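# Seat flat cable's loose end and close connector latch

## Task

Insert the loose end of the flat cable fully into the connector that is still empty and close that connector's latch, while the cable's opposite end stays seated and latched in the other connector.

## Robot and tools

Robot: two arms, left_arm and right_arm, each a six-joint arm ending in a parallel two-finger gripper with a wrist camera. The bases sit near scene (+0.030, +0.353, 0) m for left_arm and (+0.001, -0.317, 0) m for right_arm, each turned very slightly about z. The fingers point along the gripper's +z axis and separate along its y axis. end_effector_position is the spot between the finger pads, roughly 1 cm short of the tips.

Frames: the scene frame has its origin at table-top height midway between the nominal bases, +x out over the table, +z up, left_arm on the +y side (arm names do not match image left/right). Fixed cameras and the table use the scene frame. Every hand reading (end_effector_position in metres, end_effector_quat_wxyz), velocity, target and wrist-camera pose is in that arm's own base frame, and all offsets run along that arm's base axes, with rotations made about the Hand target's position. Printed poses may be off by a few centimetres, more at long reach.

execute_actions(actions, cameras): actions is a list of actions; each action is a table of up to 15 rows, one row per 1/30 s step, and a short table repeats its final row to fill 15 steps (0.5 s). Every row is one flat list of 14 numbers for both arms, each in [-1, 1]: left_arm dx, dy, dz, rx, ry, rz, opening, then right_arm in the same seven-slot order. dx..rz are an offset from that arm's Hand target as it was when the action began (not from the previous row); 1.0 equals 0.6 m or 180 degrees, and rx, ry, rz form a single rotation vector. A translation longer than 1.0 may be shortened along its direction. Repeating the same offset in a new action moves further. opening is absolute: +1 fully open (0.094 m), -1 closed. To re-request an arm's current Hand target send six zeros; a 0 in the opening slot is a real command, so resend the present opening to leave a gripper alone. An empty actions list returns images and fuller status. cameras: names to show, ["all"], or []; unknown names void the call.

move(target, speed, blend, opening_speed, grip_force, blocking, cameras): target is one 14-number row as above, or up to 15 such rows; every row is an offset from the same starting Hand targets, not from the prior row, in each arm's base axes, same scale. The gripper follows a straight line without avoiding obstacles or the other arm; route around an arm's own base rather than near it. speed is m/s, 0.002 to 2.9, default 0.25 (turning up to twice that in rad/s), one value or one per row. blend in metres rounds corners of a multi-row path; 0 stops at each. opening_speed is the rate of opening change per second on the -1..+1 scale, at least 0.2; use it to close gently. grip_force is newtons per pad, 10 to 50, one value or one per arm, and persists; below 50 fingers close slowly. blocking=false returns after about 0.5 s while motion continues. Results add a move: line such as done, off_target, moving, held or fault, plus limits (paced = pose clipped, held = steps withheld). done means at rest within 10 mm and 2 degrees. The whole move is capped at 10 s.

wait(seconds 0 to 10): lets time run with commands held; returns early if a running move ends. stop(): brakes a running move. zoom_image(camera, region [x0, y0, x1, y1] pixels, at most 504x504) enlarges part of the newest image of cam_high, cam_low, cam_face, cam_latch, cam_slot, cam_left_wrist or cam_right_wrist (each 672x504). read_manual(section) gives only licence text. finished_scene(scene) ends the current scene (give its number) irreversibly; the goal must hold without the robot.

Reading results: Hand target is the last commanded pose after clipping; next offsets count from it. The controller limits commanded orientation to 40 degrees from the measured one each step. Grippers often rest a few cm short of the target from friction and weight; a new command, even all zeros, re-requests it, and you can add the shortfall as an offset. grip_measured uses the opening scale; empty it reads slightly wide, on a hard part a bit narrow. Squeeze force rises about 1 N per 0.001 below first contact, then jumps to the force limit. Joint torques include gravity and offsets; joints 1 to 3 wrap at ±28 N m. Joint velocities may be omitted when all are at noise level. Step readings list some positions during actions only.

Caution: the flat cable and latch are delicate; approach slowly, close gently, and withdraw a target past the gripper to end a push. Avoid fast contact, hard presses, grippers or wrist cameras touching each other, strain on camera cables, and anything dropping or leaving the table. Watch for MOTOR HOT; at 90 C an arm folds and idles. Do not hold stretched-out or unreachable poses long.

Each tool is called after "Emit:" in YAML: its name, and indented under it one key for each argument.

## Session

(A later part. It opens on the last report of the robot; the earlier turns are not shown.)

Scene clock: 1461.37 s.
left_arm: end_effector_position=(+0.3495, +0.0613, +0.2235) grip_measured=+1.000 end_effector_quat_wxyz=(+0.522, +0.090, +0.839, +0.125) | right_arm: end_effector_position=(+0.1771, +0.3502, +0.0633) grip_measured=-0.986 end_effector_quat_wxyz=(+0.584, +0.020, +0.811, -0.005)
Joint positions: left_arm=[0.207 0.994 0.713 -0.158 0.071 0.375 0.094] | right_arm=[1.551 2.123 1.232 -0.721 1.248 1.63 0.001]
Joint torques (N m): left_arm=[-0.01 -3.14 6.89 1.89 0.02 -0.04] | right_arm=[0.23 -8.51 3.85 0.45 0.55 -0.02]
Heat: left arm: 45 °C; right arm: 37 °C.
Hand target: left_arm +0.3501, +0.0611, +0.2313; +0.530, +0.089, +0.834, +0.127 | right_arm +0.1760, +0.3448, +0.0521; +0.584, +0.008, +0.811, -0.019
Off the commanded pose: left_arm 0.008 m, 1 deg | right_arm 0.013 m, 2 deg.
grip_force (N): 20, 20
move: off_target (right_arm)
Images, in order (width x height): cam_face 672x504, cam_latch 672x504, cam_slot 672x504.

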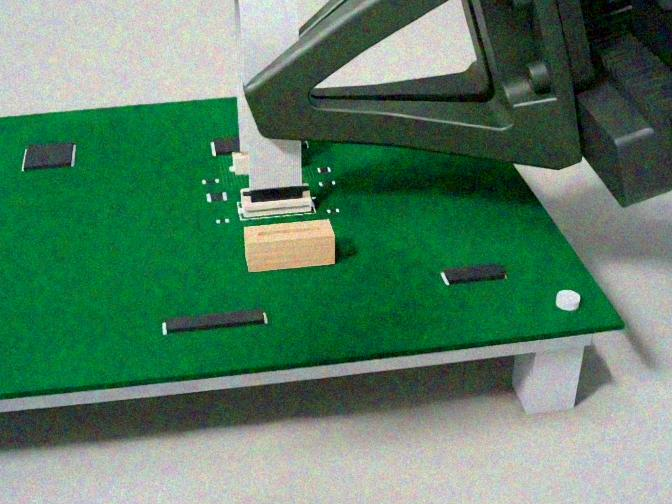

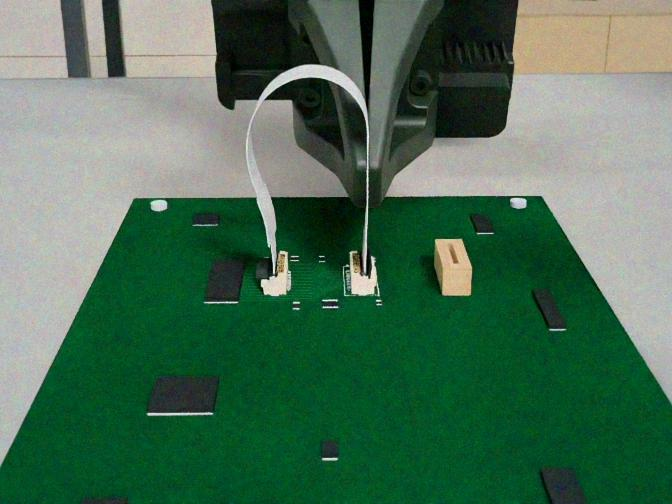

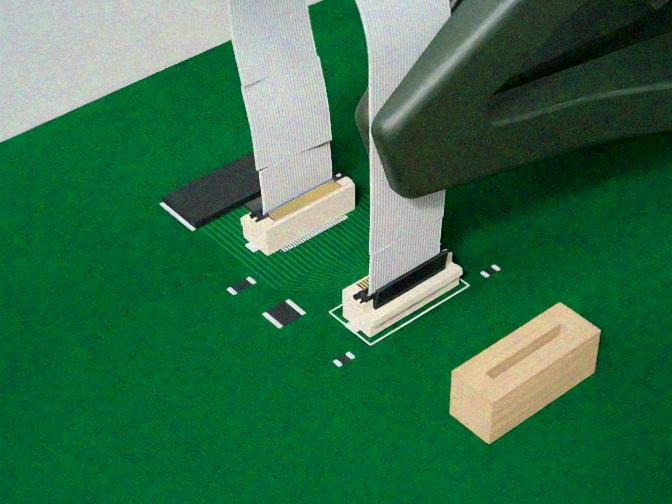

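Emit:
move:
  target: [0,0,0,0,0,0,1,0,0,0,0,0,0,-0.7]
  speed: 0.03
  opening_speed: 0.3
  cameras: ["cam_latch","cam_slot","cam_face"]

Emit:
zoom_image:
  camera: "cam_latch"
  region: [330, 210, 400, 300]

Emit:
zoom_image:
  camera: "cam_slot"
  region: [330, 180, 480, 350]

Scene clock: 1688.33 s.
left_arm: end_effector_position=(+0.3495, +0.0613, +0.2235) grip_measured=+1.000 end_effector_quat_wxyz=(+0.522, +0.090, +0.839, +0.125) | right_arm: end_effector_position=(+0.1766, +0.3504, +0.0618) grip_measured=-0.702 end_effector_quat_wxyz=(+0.581, +0.021, +0.814, -0.005)
Joint positions: left_arm=[0.207 0.994 0.713 -0.158 0.071 0.375 0.094] | right_arm=[1.551 2.123 1.232 -0.719 1.239 1.63 0.014]
Joint torques (N m): left_arm=[-0.02 -3.15 6.9 1.9 0.01 -0.04] | right_arm=[0.14 -8.65 3.81 0.4 0.66 -0.1]
Heat: left arm: 45 °C; right arm: 36 °C.
Hand target: left_arm +0.3501, +0.0611, +0.2313; +0.530, +0.089, +0.834, +0.127 | right_arm +0.1760, +0.3448, +0.0521; +0.584, +0.007, +0.811, -0.019
Off the commanded pose: left_arm 0.008 m, 1 deg | right_arm 0.011 m, 2 deg.
grip_force (N): 20, 20
move: off_target (right_arm)
Images, in order (width x height): cam_face 672x504, cam_latch 672x504, cam_slot 672x504.

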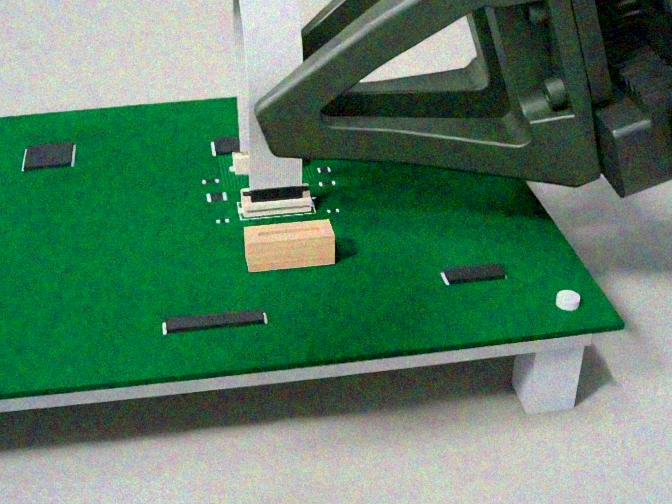

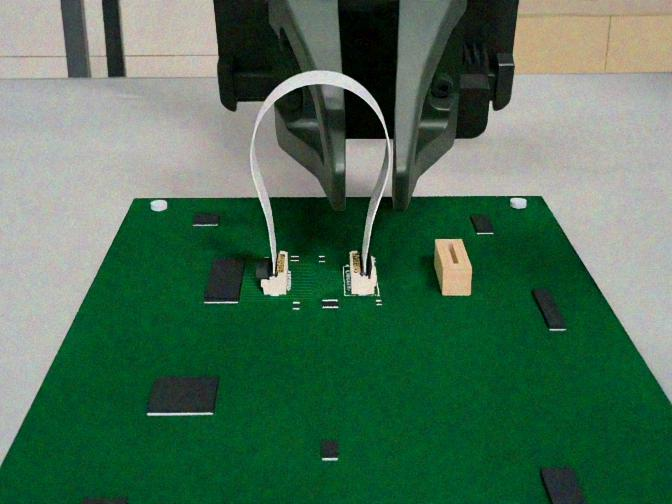

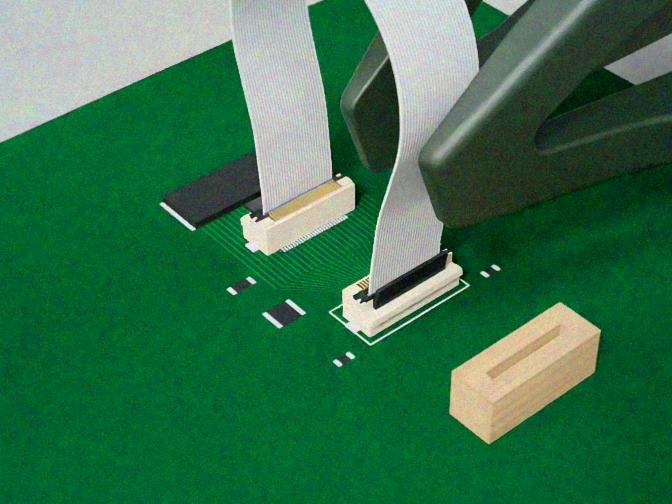

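Scaled by 5.600 from the camera's 672x504 image, which has a finer 960x720 frame.

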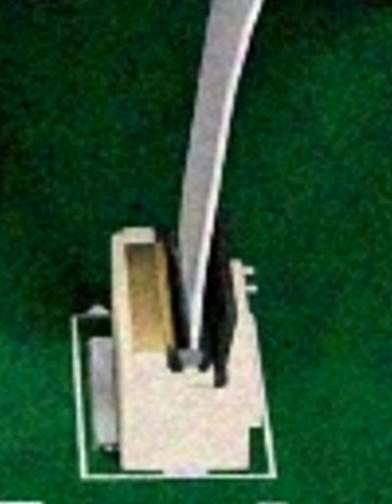

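Scaled by 2.965 from the camera's 672x504 image, which has a finer 960x720 frame.

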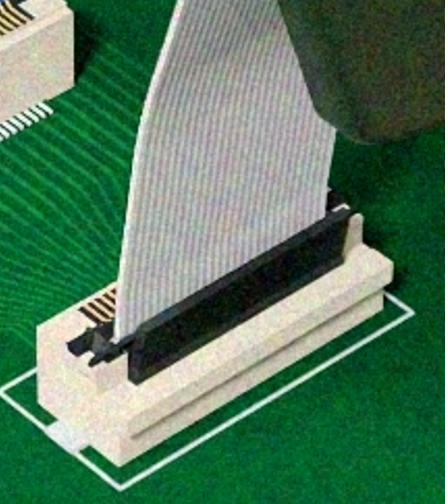

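Emit:
move:
  target: [0,0,0,0,0,0,1,-0.05,0.01,0.035,0,0,0,-0.7]
  speed: 0.05
  cameras: ["cam_latch","cam_slot"]

Scene clock: 1705.77 s.
left_arm: end_effector_position=(+0.3495, +0.0613, +0.2235) grip_measured=+1.000 end_effector_quat_wxyz=(+0.522, +0.090, +0.839, +0.125) | right_arm: end_effector_position=(+0.1472, +0.3463, +0.0745) grip_measured=-0.702 end_effector_quat_wxyz=(+0.580, +0.010, +0.814, -0.017)
Joint positions: left_arm=[0.207 0.994 0.713 -0.158 0.071 0.375 0.094] | right_arm=[1.633 2.149 1.324 -1.038 1.224 1.864 0.014]
Joint torques (N m): left_arm=[-0.02 -3.15 6.9 1.88 0.01 -0.04] | right_arm=[0.35 -8.36 7.88 -0.25 0.59 0.11]
Heat: left arm: 45 °C; right arm: 37 °C.
Hand target: left_arm +0.3501, +0.0611, +0.2313; +0.530, +0.089, +0.834, +0.127 | right_arm +0.1460, +0.3508, +0.0731; +0.584, +0.008, +0.811, -0.019
Off the commanded pose: left_arm 0.008 m, 1 deg | right_arm 0.005 m, 1 deg.
grip_force (N): 20, 20
move: done
Images, in order (width x height): cam_latch 672x504, cam_slot 672x504.

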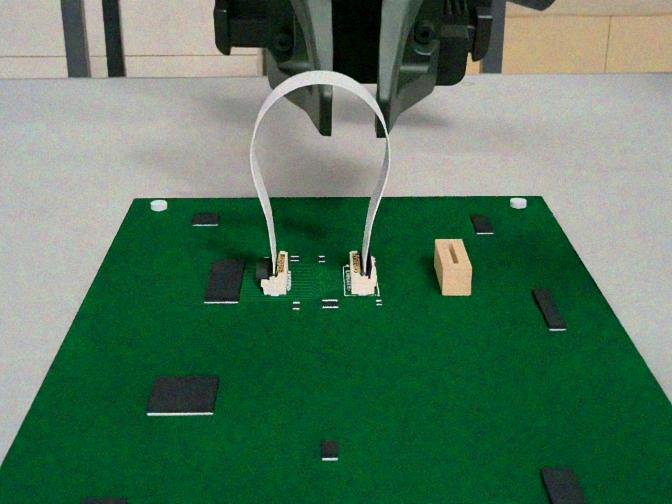

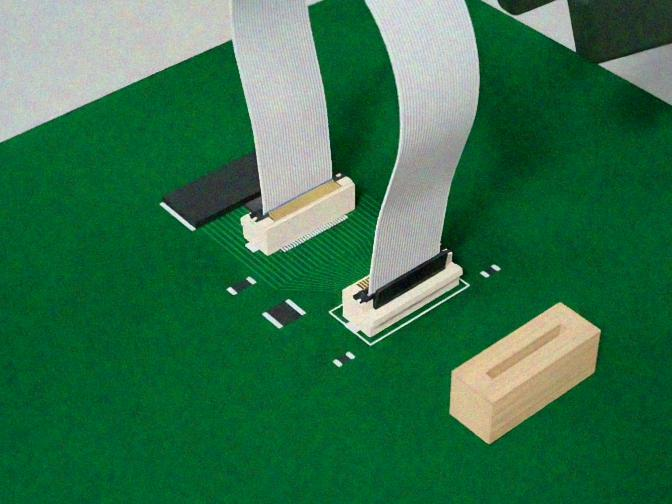

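Emit:
move:
  target:
    - [0,0,0,0,0,0,1,-0.01,0.02,0.04,0,0,0,-0.7]
    - [0,0,0,0,0,0,1,-0.01,0.045,0.045,0.0052,0.1443,-0.0023,-1]
  speed: 0.12
  blend: 0.01
  cameras: ["cam_latch","cam_slot","cam_face"]

Emit:
zoom_image:
  camera: "cam_latch"
  region: [330, 210, 400, 300]

Emit:
zoom_image:
  camera: "cam_face"
  region: [215, 120, 335, 220]

Scene clock: 1775.77 s.
left_arm: end_effector_position=(+0.3495, +0.0613, +0.2235) grip_measured=+1.000 end_effector_quat_wxyz=(+0.522, +0.090, +0.839, +0.125) | right_arm: end_effector_position=(+0.1372, +0.3715, +0.0835) grip_measured=-0.991 end_effector_quat_wxyz=(+0.383, +0.002, +0.923, -0.036)
Joint positions: left_arm=[0.207 0.994 0.713 -0.158 0.071 0.375 0.094] | right_arm=[1.543 2.07 1.549 -1.117 0.788 1.575 0]
Joint torques (N m): left_arm=[-0.02 -3.14 6.87 1.89 0.02 -0.04] | right_arm=[-0.47 -13.29 9.37 0.24 0.49 -0.07]
Heat: left arm: 45 °C; right arm: 38 °C.
Hand target: left_arm +0.3501, +0.0611, +0.2313; +0.530, +0.089, +0.834, +0.127 | right_arm +0.1399, +0.3779, +0.1001; +0.387, +0.011, +0.922, -0.016
Off the commanded pose: left_arm 0.008 m, 1 deg | right_arm 0.018 m, 3 deg.
grip_force (N): 20, 20
move: off_target (right_arm); target 2's new opening was sent with right_arm's hand 0.018 m and 3 deg from that target
Images, in order (width x height): cam_face 672x504, cam_latch 672x504, cam_slot 672x504.

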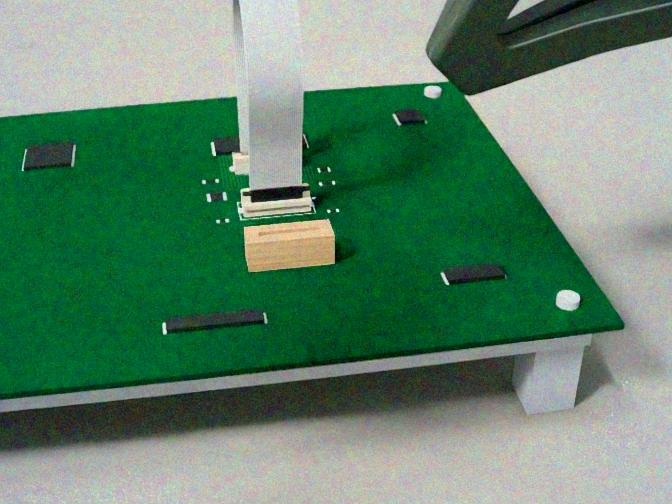

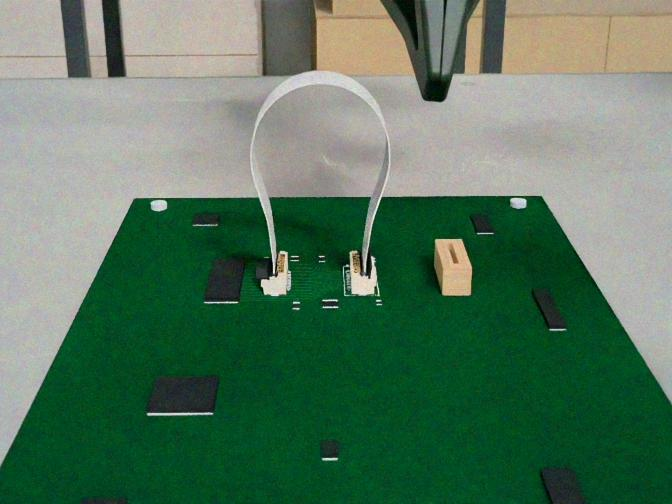

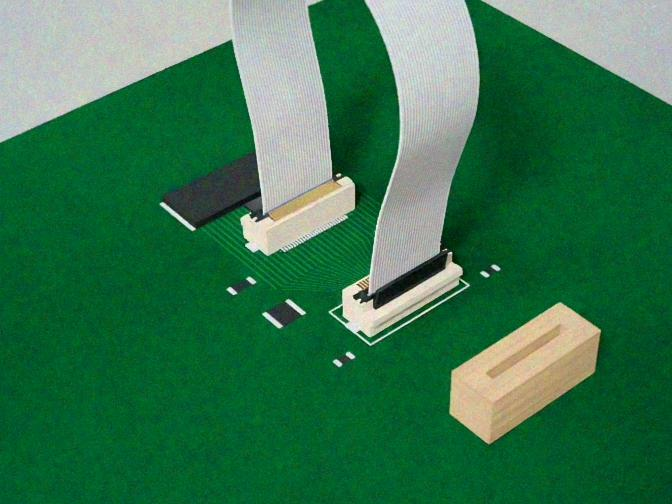

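Scaled by 5.600 from the camera's 672x504 image, which has a finer 960x720 frame.

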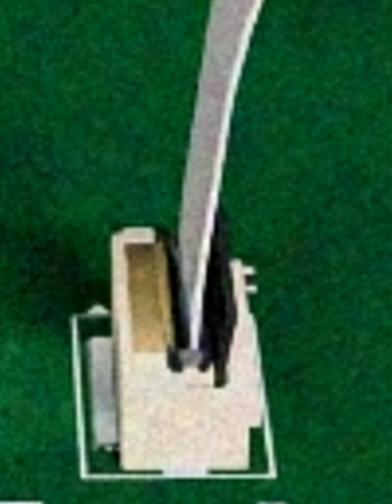

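Scaled by 4.200 from the camera's 672x504 image, which has a finer 960x720 frame.

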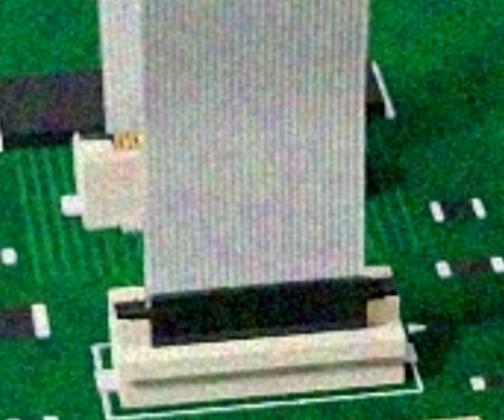

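Emit:
move:
  target: [0,0,0,0,0,0,1,0.06,-0.018,-0.05,0.015,0,0,-1]
  speed: 0.08
  cameras: ["cam_latch","cam_slot","cam_face"]

Emit:
zoom_image:
  camera: "cam_latch"
  region: [300, 150, 450, 300]

Scene clock: 1792.07 s.
left_arm: end_effector_position=(+0.3495, +0.0613, +0.2235) grip_measured=+1.000 end_effector_quat_wxyz=(+0.522, +0.090, +0.839, +0.125) | right_arm: end_effector_position=(+0.1745, +0.3710, +0.0643) grip_measured=-0.991 end_effector_quat_wxyz=(+0.383, +0.019, +0.924, +0.002)
Joint positions: left_arm=[0.207 0.994 0.713 -0.158 0.071 0.375 0.094] | right_arm=[1.443 2.019 1.394 -0.833 0.779 1.437 0]
Joint torques (N m): left_arm=[0.01 -3.12 6.87 1.89 0.03 -0.04] | right_arm=[-0.35 -13.16 5.04 0.7 0.44 -0.06]
Heat: left arm: 45 °C; right arm: 39 °C.
Hand target: left_arm +0.3501, +0.0611, +0.2313; +0.530, +0.089, +0.834, +0.127 | right_arm +0.1759, +0.3670, +0.0700; +0.386, +0.020, +0.922, +0.006
Off the commanded pose: left_arm 0.008 m, 1 deg | right_arm 0.007 m, 1 deg.
grip_force (N): 20, 20
move: done
Images, in order (width x height): cam_face 672x504, cam_latch 672x504, cam_slot 672x504.

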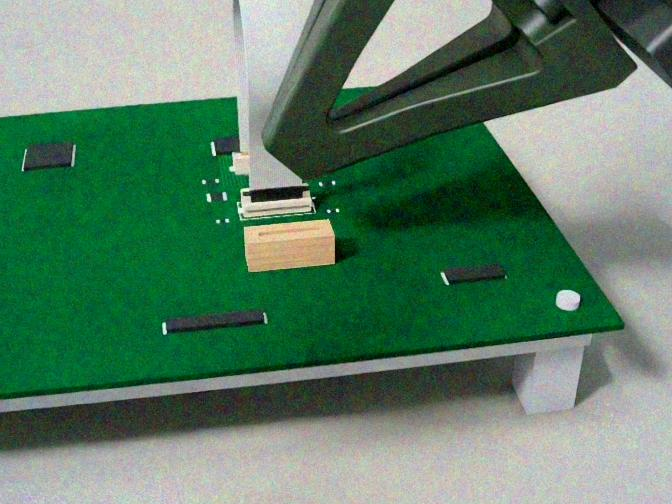

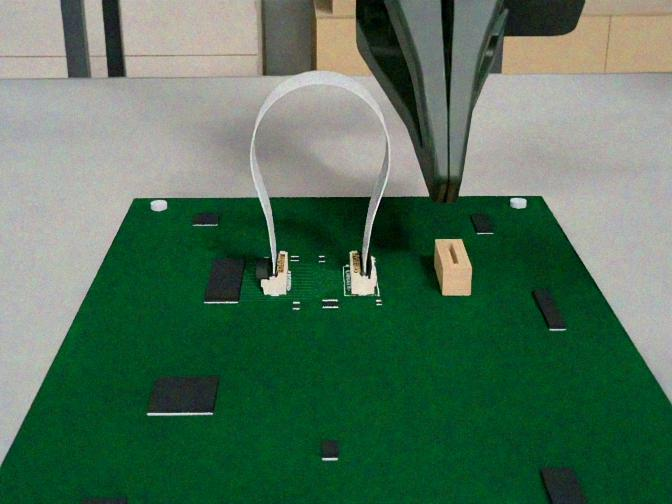

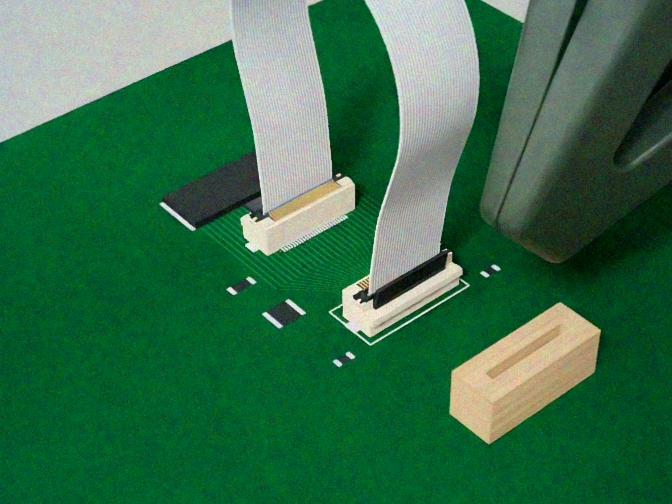

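Scaled by 3.360 from the camera's 672x504 image, which has a finer 960x720 frame.

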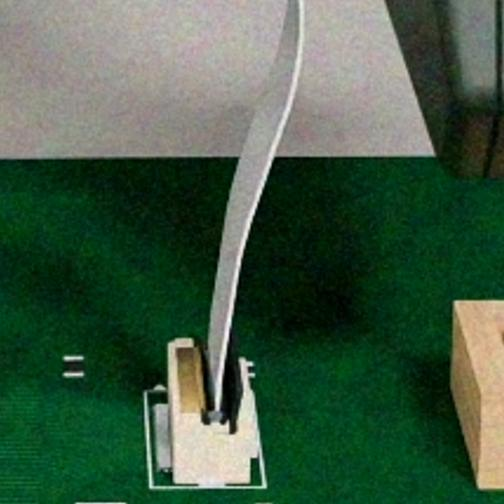

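Emit:
move:
  target: [0,0,0,0,0,0,1,0.002,-0.015,-0.025,0,0,0,-1]
  speed: 0.05
  cameras: ["cam_latch","cam_slot","cam_face"]

Scene clock: 1852.43 s.
left_arm: end_effector_position=(+0.3495, +0.0613, +0.2235) grip_measured=+1.000 end_effector_quat_wxyz=(+0.522, +0.090, +0.839, +0.125) | right_arm: end_effector_position=(+0.1744, +0.3623, +0.0490) grip_measured=-0.991 end_effector_quat_wxyz=(+0.382, +0.017, +0.924, +0.002)
Joint positions: left_arm=[0.207 0.994 0.713 -0.158 0.071 0.375 0.094] | right_arm=[1.44 2.01 1.314 -0.757 0.777 1.428 0]
Joint torques (N m): left_arm=[0.01 -3.15 6.89 1.89 0.01 -0.04] | right_arm=[-0.46 -12.85 4.92 0.7 0.47 -0.05]
Heat: left arm: 45 °C; right arm: 41 °C.
Hand target: left_arm +0.3501, +0.0611, +0.2313; +0.530, +0.089, +0.834, +0.127 | right_arm +0.1771, +0.3580, +0.0551; +0.386, +0.020, +0.922, +0.006
Off the commanded pose: left_arm 0.008 m, 1 deg | right_arm 0.008 m, 1 deg.
grip_force (N): 20, 20
move: done
Images, in order (width x height): cam_face 672x504, cam_latch 672x504, cam_slot 672x504.

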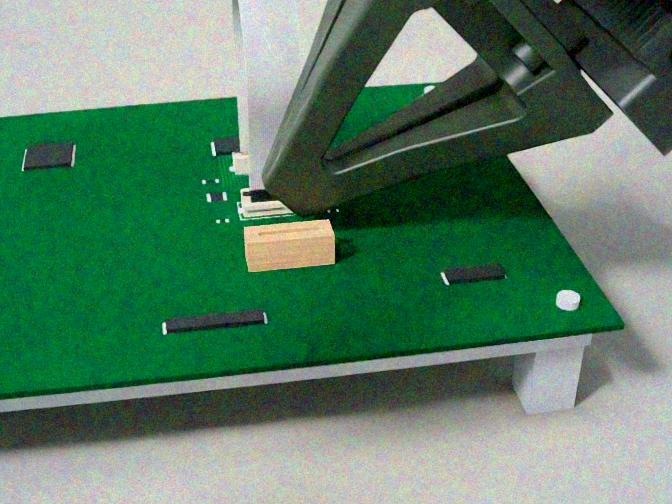

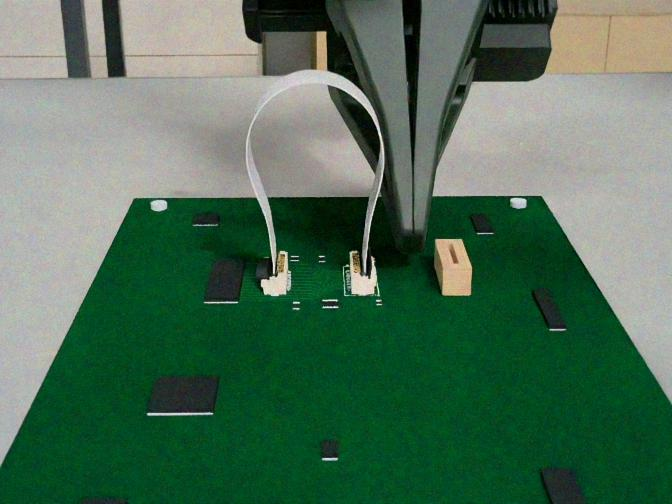

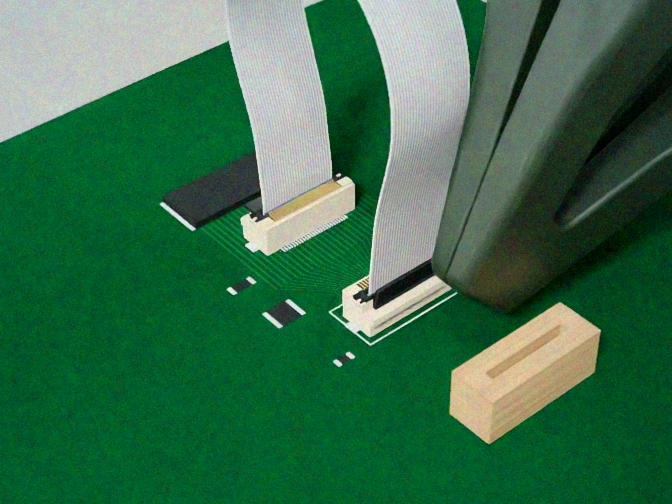

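Emit:
zoom_image:
  camera: "cam_latch"
  region: [340, 180, 450, 300]

Emit:
zoom_image:
  camera: "cam_slot"
  region: [330, 180, 530, 350]

Emit:
zoom_image:
  camera: "cam_face"
  region: [215, 120, 335, 220]

Scaled by 4.200 from the camera's 672x504 image, which has a finer 960x720 frame.

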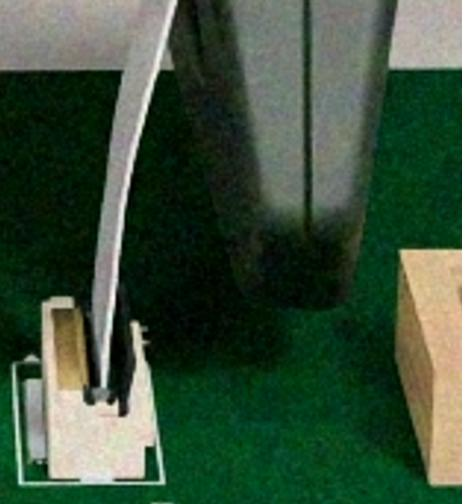

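Scaled by 2.520 from the camera's 672x504 image, which has a finer 960x720 frame.

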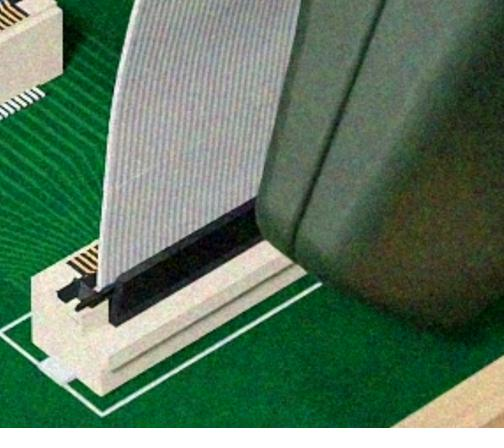

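Scaled by 4.200 from the camera's 672x504 image, which has a finer 960x720 frame.

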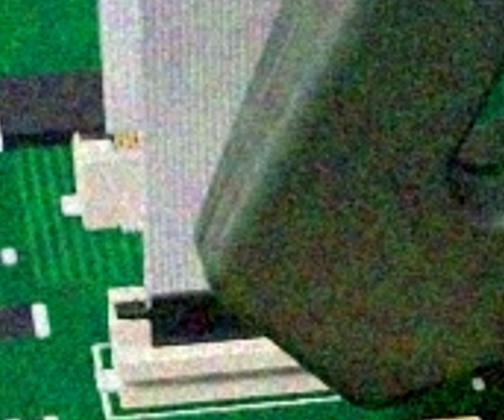

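Emit:
move:
  target: [0,0,0,0,0,0,1,0.01,0.002,0.013,0,0,0,-1]
  speed: 0.05
  cameras: ["cam_latch","cam_slot","cam_face"]

Emit:
zoom_image:
  camera: "cam_latch"
  region: [340, 180, 450, 300]

Emit:
zoom_image:
  camera: "cam_face"
  region: [215, 120, 335, 220]

Scene clock: 1885.17 s.
left_arm: end_effector_position=(+0.3495, +0.0613, +0.2235) grip_measured=+1.000 end_effector_quat_wxyz=(+0.522, +0.090, +0.839, +0.125) | right_arm: end_effector_position=(+0.1801, +0.3602, +0.0524) grip_measured=-0.991 end_effector_quat_wxyz=(+0.382, +0.016, +0.924, +0.000)
Joint positions: left_arm=[0.207 0.994 0.713 -0.158 0.071 0.375 0.094] | right_arm=[1.424 2 1.314 -0.756 0.776 1.406 0]
Joint torques (N m): left_arm=[-0.01 -3.15 6.91 1.89 0.01 -0.04] | right_arm=[-0.5 -12.71 6.72 0.51 0.44 -0.08]
Heat: left arm: 45 °C; right arm: 40 °C.
Hand target: left_arm +0.3501, +0.0611, +0.2313; +0.530, +0.089, +0.834, +0.127 | right_arm +0.1831, +0.3592, +0.0629; +0.386, +0.020, +0.922, +0.006
Off the commanded pose: left_arm 0.008 m, 1 deg | right_arm 0.011 m, 1 deg.
grip_force (N): 20, 20
move: off_target (right_arm)
Images, in order (width x height): cam_face 672x504, cam_latch 672x504, cam_slot 672x504.

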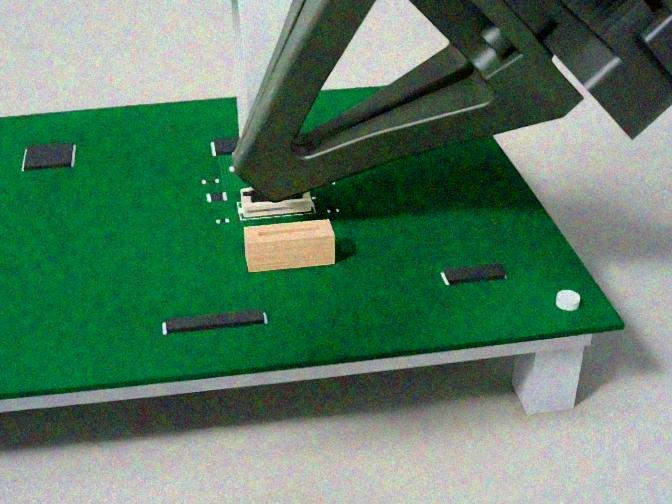

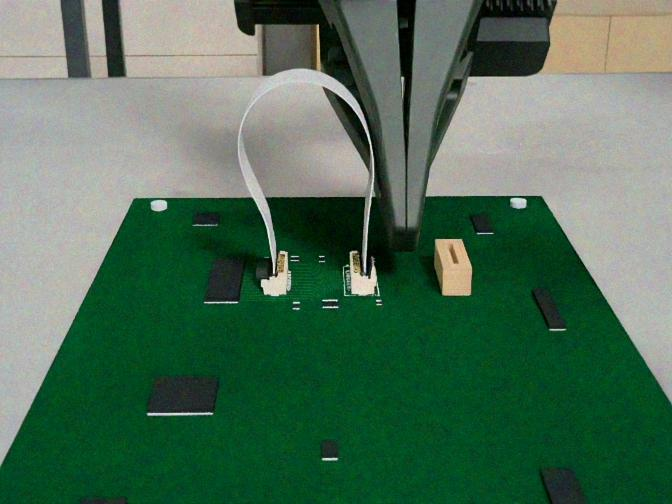

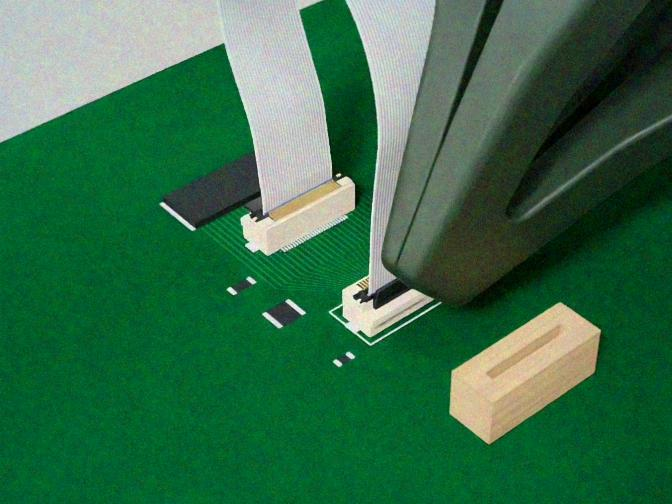

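Scaled by 4.200 from the camera's 672x504 image, which has a finer 960x720 frame.

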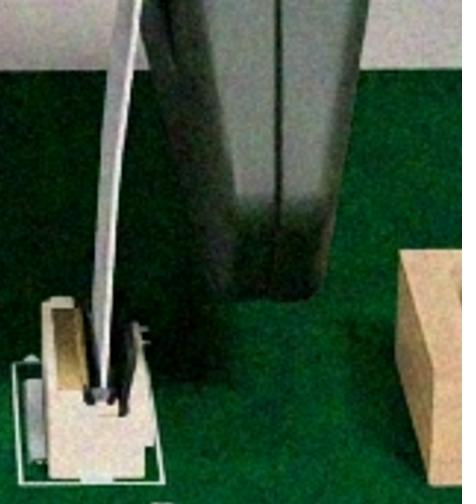

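Scaled by 4.200 from the camera's 672x504 image, which has a finer 960x720 frame.

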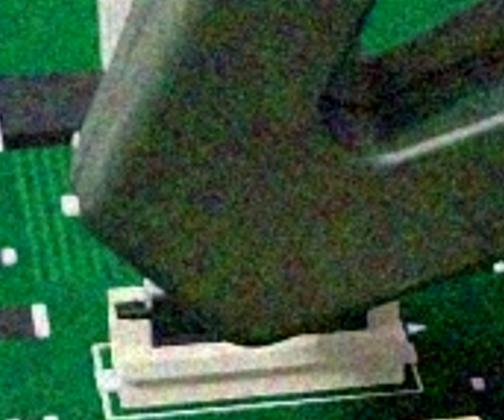

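Emit:
move:
  target: [0,0,0,0,0,0,1,-0.001,-0.011,0.006,0,0,0,-1]
  speed: 0.05
  cameras: ["cam_latch","cam_slot","cam_face"]

Emit:
zoom_image:
  camera: "cam_latch"
  region: [340, 180, 450, 300]

Emit:
zoom_image:
  camera: "cam_face"
  region: [215, 120, 335, 220]

Scene clock: 1902.37 s.
left_arm: end_effector_position=(+0.3495, +0.0613, +0.2235) grip_measured=+1.000 end_effector_quat_wxyz=(+0.522, +0.090, +0.839, +0.125) | right_arm: end_effector_position=(+0.1802, +0.3620, +0.0629) grip_measured=-0.991 end_effector_quat_wxyz=(+0.383, +0.020, +0.923, +0.013)
Joint positions: left_arm=[0.207 0.994 0.713 -0.158 0.071 0.375 0.094] | right_arm=[1.424 1.971 1.314 -0.756 0.775 1.404 0]
Joint torques (N m): left_arm=[-0.02 -3.14 6.89 1.89 0.01 -0.04] | right_arm=[-0.64 -12.48 4.63 0.58 0.44 -0.06]
Heat: left arm: 45 °C; right arm: 39 °C.
Hand target: left_arm +0.3501, +0.0611, +0.2313; +0.530, +0.089, +0.834, +0.127 | right_arm +0.1825, +0.3526, +0.0664; +0.386, +0.020, +0.922, +0.006
Off the commanded pose: left_arm 0.008 m, 1 deg | right_arm 0.010 m, 1 deg.
grip_force (N): 20, 20
move: done
Images, in order (width x height): cam_face 672x504, cam_latch 672x504, cam_slot 672x504.

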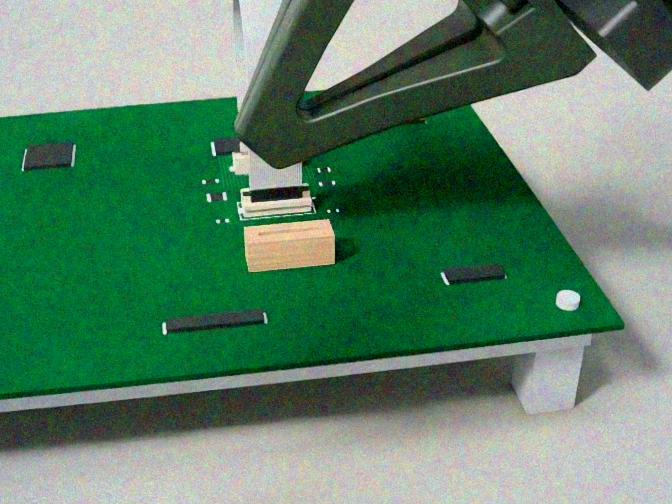

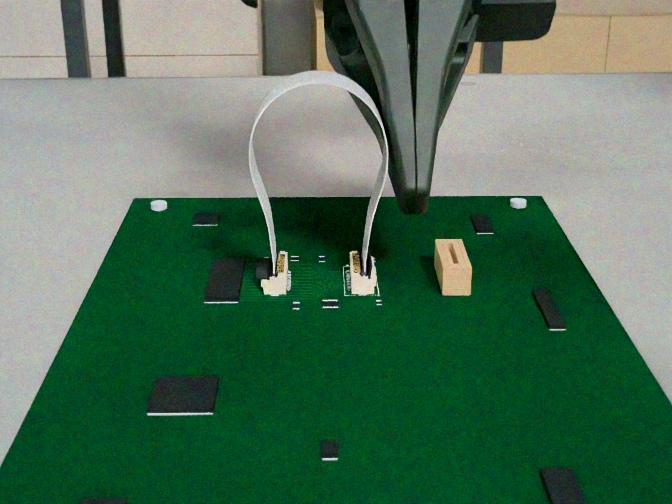

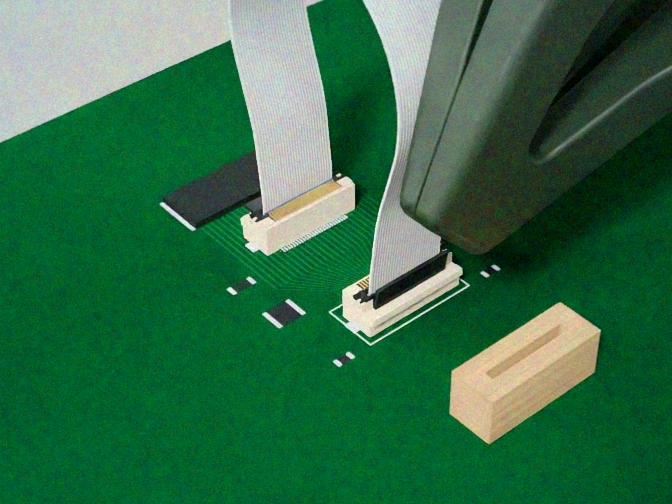

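Scaled by 4.200 from the camera's 672x504 image, which has a finer 960x720 frame.

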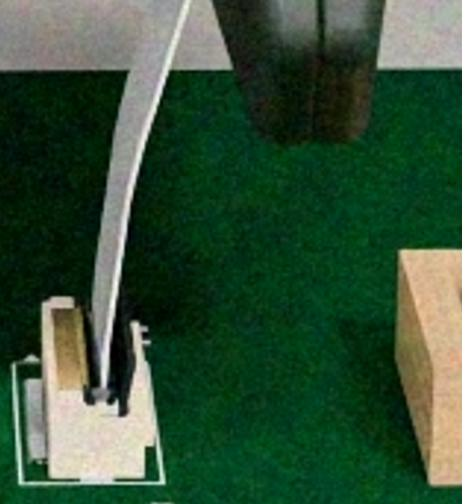

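Scaled by 4.200 from the camera's 672x504 image, which has a finer 960x720 frame.

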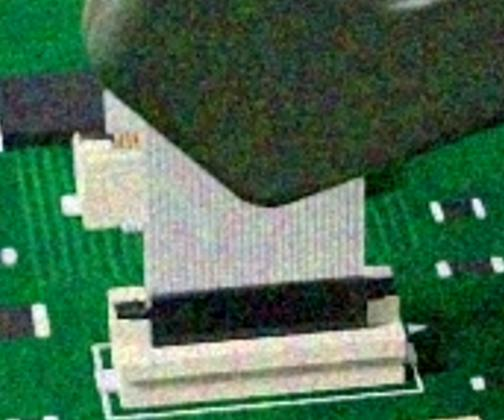

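Emit:
move:
  target: [0,0,0,0,0,0,1,-0.001,-0.009,0,0,0,0,-1]
  speed: 0.05
  cameras: ["cam_latch"]

Emit:
zoom_image:
  camera: "cam_latch"
  region: [340, 180, 450, 300]

Scene clock: 1933.80 s.
left_arm: end_effector_position=(+0.3495, +0.0613, +0.2235) grip_measured=+1.000 end_effector_quat_wxyz=(+0.522, +0.090, +0.839, +0.125) | right_arm: end_effector_position=(+0.1790, +0.3540, +0.0616) grip_measured=-0.991 end_effector_quat_wxyz=(+0.383, +0.018, +0.924, +0.007)
Joint positions: left_arm=[0.207 0.994 0.713 -0.158 0.071 0.375 0.094] | right_arm=[1.424 1.953 1.284 -0.756 0.775 1.403 0]
Joint torques (N m): left_arm=[-0.03 -3.14 6.89 1.9 0.02 -0.04] | right_arm=[-0.57 -12.29 4.9 0.68 0.47 -0.07]
Heat: left arm: 45 °C; right arm: 39 °C.
Hand target: left_arm +0.3501, +0.0611, +0.2313; +0.530, +0.089, +0.834, +0.127 | right_arm +0.1819, +0.3473, +0.0665; +0.386, +0.020, +0.922, +0.006
Off the commanded pose: left_arm 0.008 m, 1 deg | right_arm 0.009 m, 1 deg.
grip_force (N): 20, 20
move: done
Images, in order (width x height): cam_latch 672x504.

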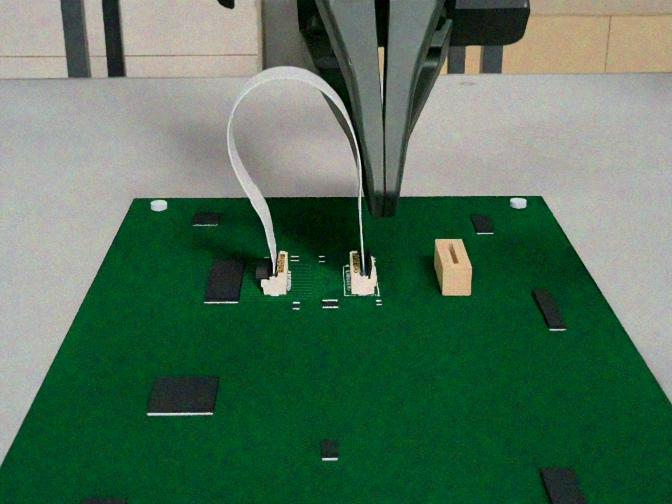

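Scaled by 4.200 from the camera's 672x504 image, which has a finer 960x720 frame.

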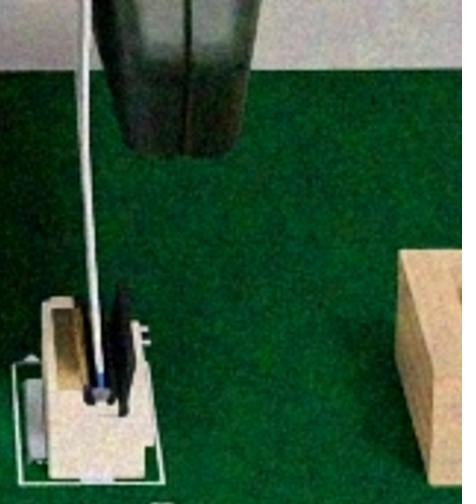

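Emit:
execute_actions:
  actions: []
  cameras: ["cam_slot","cam_face","cam_latch"]

Emit:
zoom_image:
  camera: "cam_slot"
  region: [340, 210, 480, 350]

Emit:
zoom_image:
  camera: "cam_face"
  region: [215, 120, 335, 220]

Emit:
zoom_image:
  camera: "cam_latch"
  region: [330, 210, 400, 300]

Scene clock: 1943.93 s.
left_arm: end_effector_position=(+0.3495, +0.0613, +0.2235) grip_measured=+1.000 end_effector_quat_wxyz=(+0.522, +0.090, +0.839, +0.125) | right_arm: end_effector_position=(+0.1790, +0.3540, +0.0616) grip_measured=-0.991 end_effector_quat_wxyz=(+0.383, +0.018, +0.924, +0.007)
Joint positions: left_arm=[0.207 0.994 0.713 -0.158 0.071 0.375 0.094] | right_arm=[1.424 1.953 1.284 -0.756 0.775 1.403 0]
Joint velocities: within noise
Joint torques (N m): left_arm=[-0.02 -3.14 6.87 1.9 0.02 -0.04] | right_arm=[-0.83 -12.23 4.93 0.65 0.45 -0.04]
Heat: left arm: 45 °C; right arm: 40 °C.
Hand target: left_arm +0.3501, +0.0611, +0.2313; +0.530, +0.089, +0.834, +0.127 | right_arm +0.1819, +0.3473, +0.0665; +0.386, +0.020, +0.922, +0.006
Tool commands: left_gripper/opening=+1.0 right_gripper/opening=-1.0
Off the commanded pose: left_arm 0.008 m, 1 deg | right_arm 0.009 m, 1 deg.
grip_force (N): 20, 20
Images, in order (width x height): cam_face 672x504, cam_latch 672x504, cam_slot 672x504.

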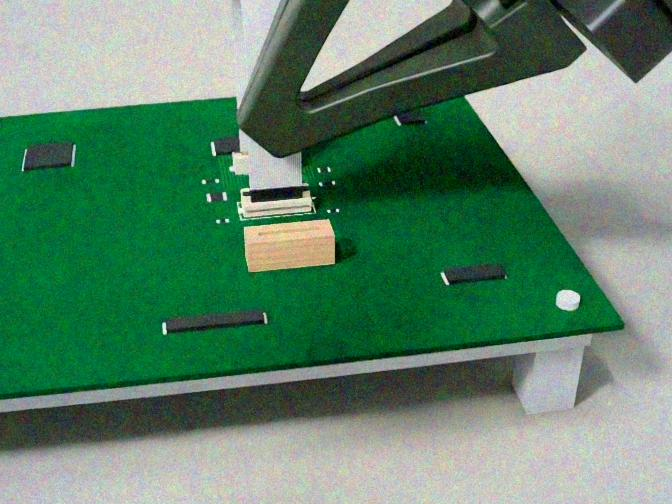

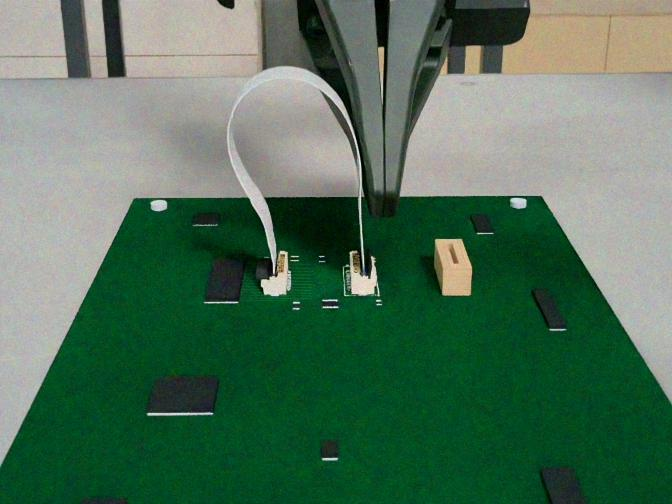

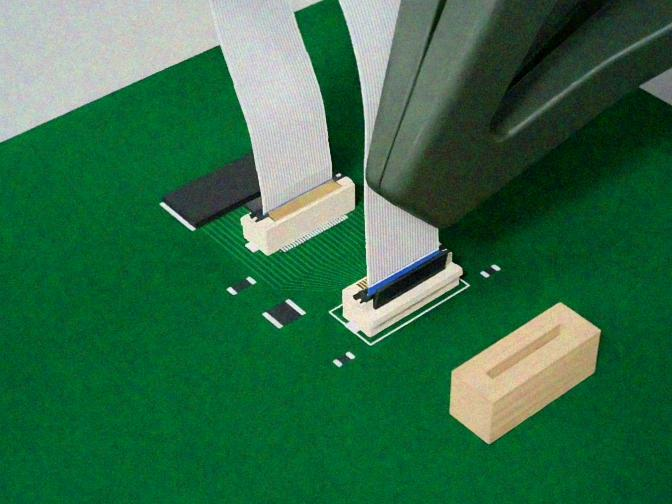

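Scaled by 3.600 from the camera's 672x504 image, which has a finer 960x720 frame.

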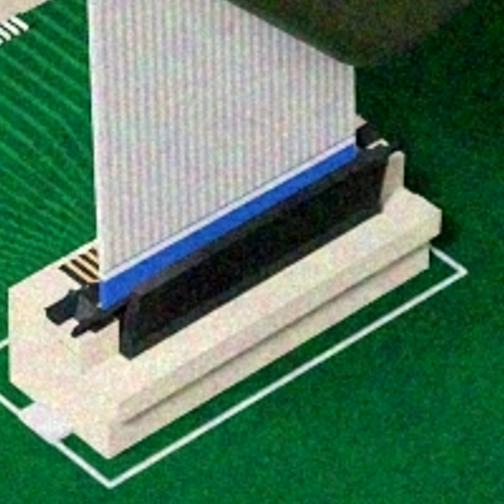

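Scaled by 4.200 from the camera's 672x504 image, which has a finer 960x720 frame.

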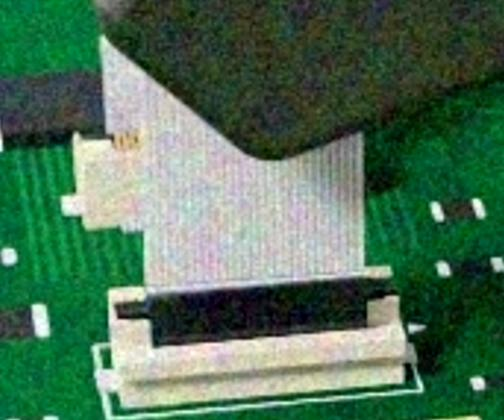

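Scaled by 5.600 from the camera's 672x504 image, which has a finer 960x720 frame.

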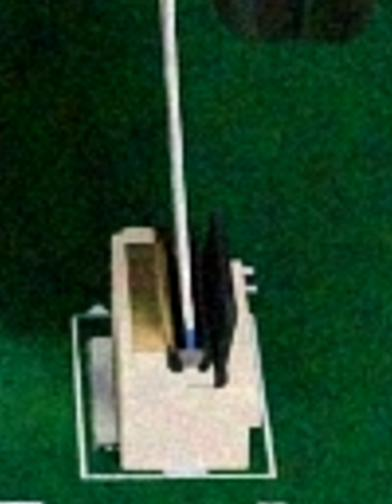

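Emit:
move:
  target:
    - [0,0,0,0,0,0,1,0,0.033,0.04,0,0,0,-1]
    - [0,0,0,0,0,0,1,-0.075,0.02,0.05,-0.0111,-0.0805,-0.0023,-0.6]
  speed: 0.08
  blend: 0.01
  cameras: ["cam_latch","cam_slot"]

Emit:
zoom_image:
  camera: "cam_slot"
  region: [340, 210, 480, 350]

Scene clock: 2004.10 s.
left_arm: end_effector_position=(+0.3495, +0.0613, +0.2235) grip_measured=+1.000 end_effector_quat_wxyz=(+0.522, +0.090, +0.839, +0.125) | right_arm: end_effector_position=(+0.1361, +0.3547, +0.0946) grip_measured=-0.602 end_effector_quat_wxyz=(+0.490, +0.017, +0.872, -0.006)
Joint positions: left_arm=[0.207 0.994 0.713 -0.158 0.071 0.375 0.094] | right_arm=[1.617 2.029 1.393 -1.064 1.018 1.729 0.019]
Joint torques (N m): left_arm=[0.01 -3.15 6.91 1.89 0.02 -0.04] | right_arm=[0.08 -8.25 8.92 -0.01 0.71 0.08]
Heat: left arm: 45 °C; right arm: 41 °C.
Hand target: left_arm +0.3501, +0.0611, +0.2313; +0.530, +0.089, +0.834, +0.127 | right_arm +0.1370, +0.3592, +0.0963; +0.500, +0.016, +0.866, -0.009
Off the commanded pose: left_arm 0.008 m, 1 deg | right_arm 0.005 m, 1 deg.
grip_force (N): 20, 20
move: done
Images, in order (width x height): cam_latch 672x504, cam_slot 672x504.

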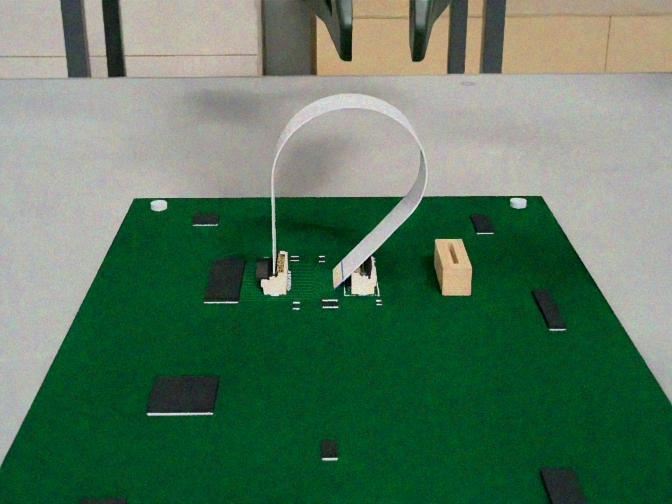

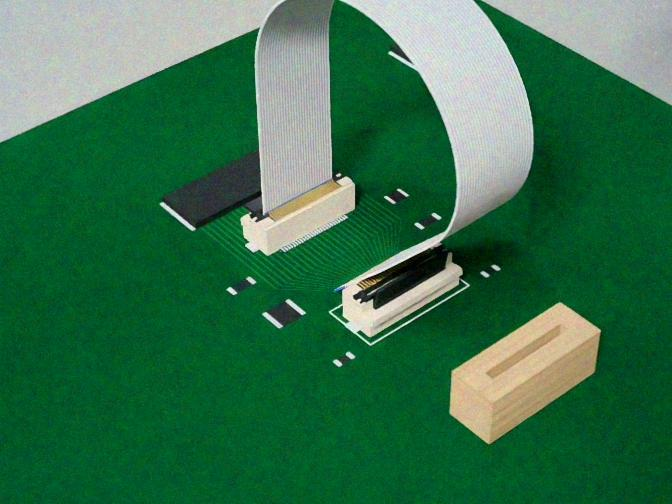

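Scaled by 3.600 from the camera's 672x504 image, which has a finer 960x720 frame.

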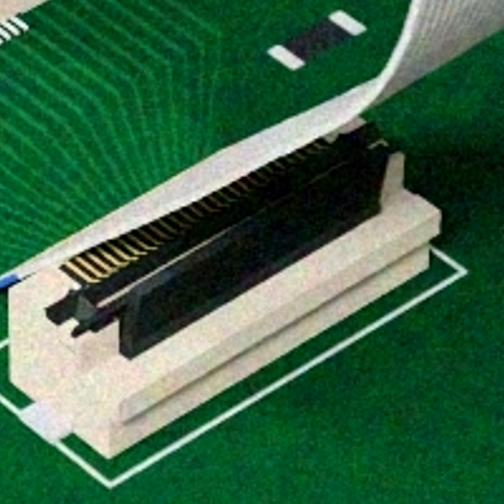

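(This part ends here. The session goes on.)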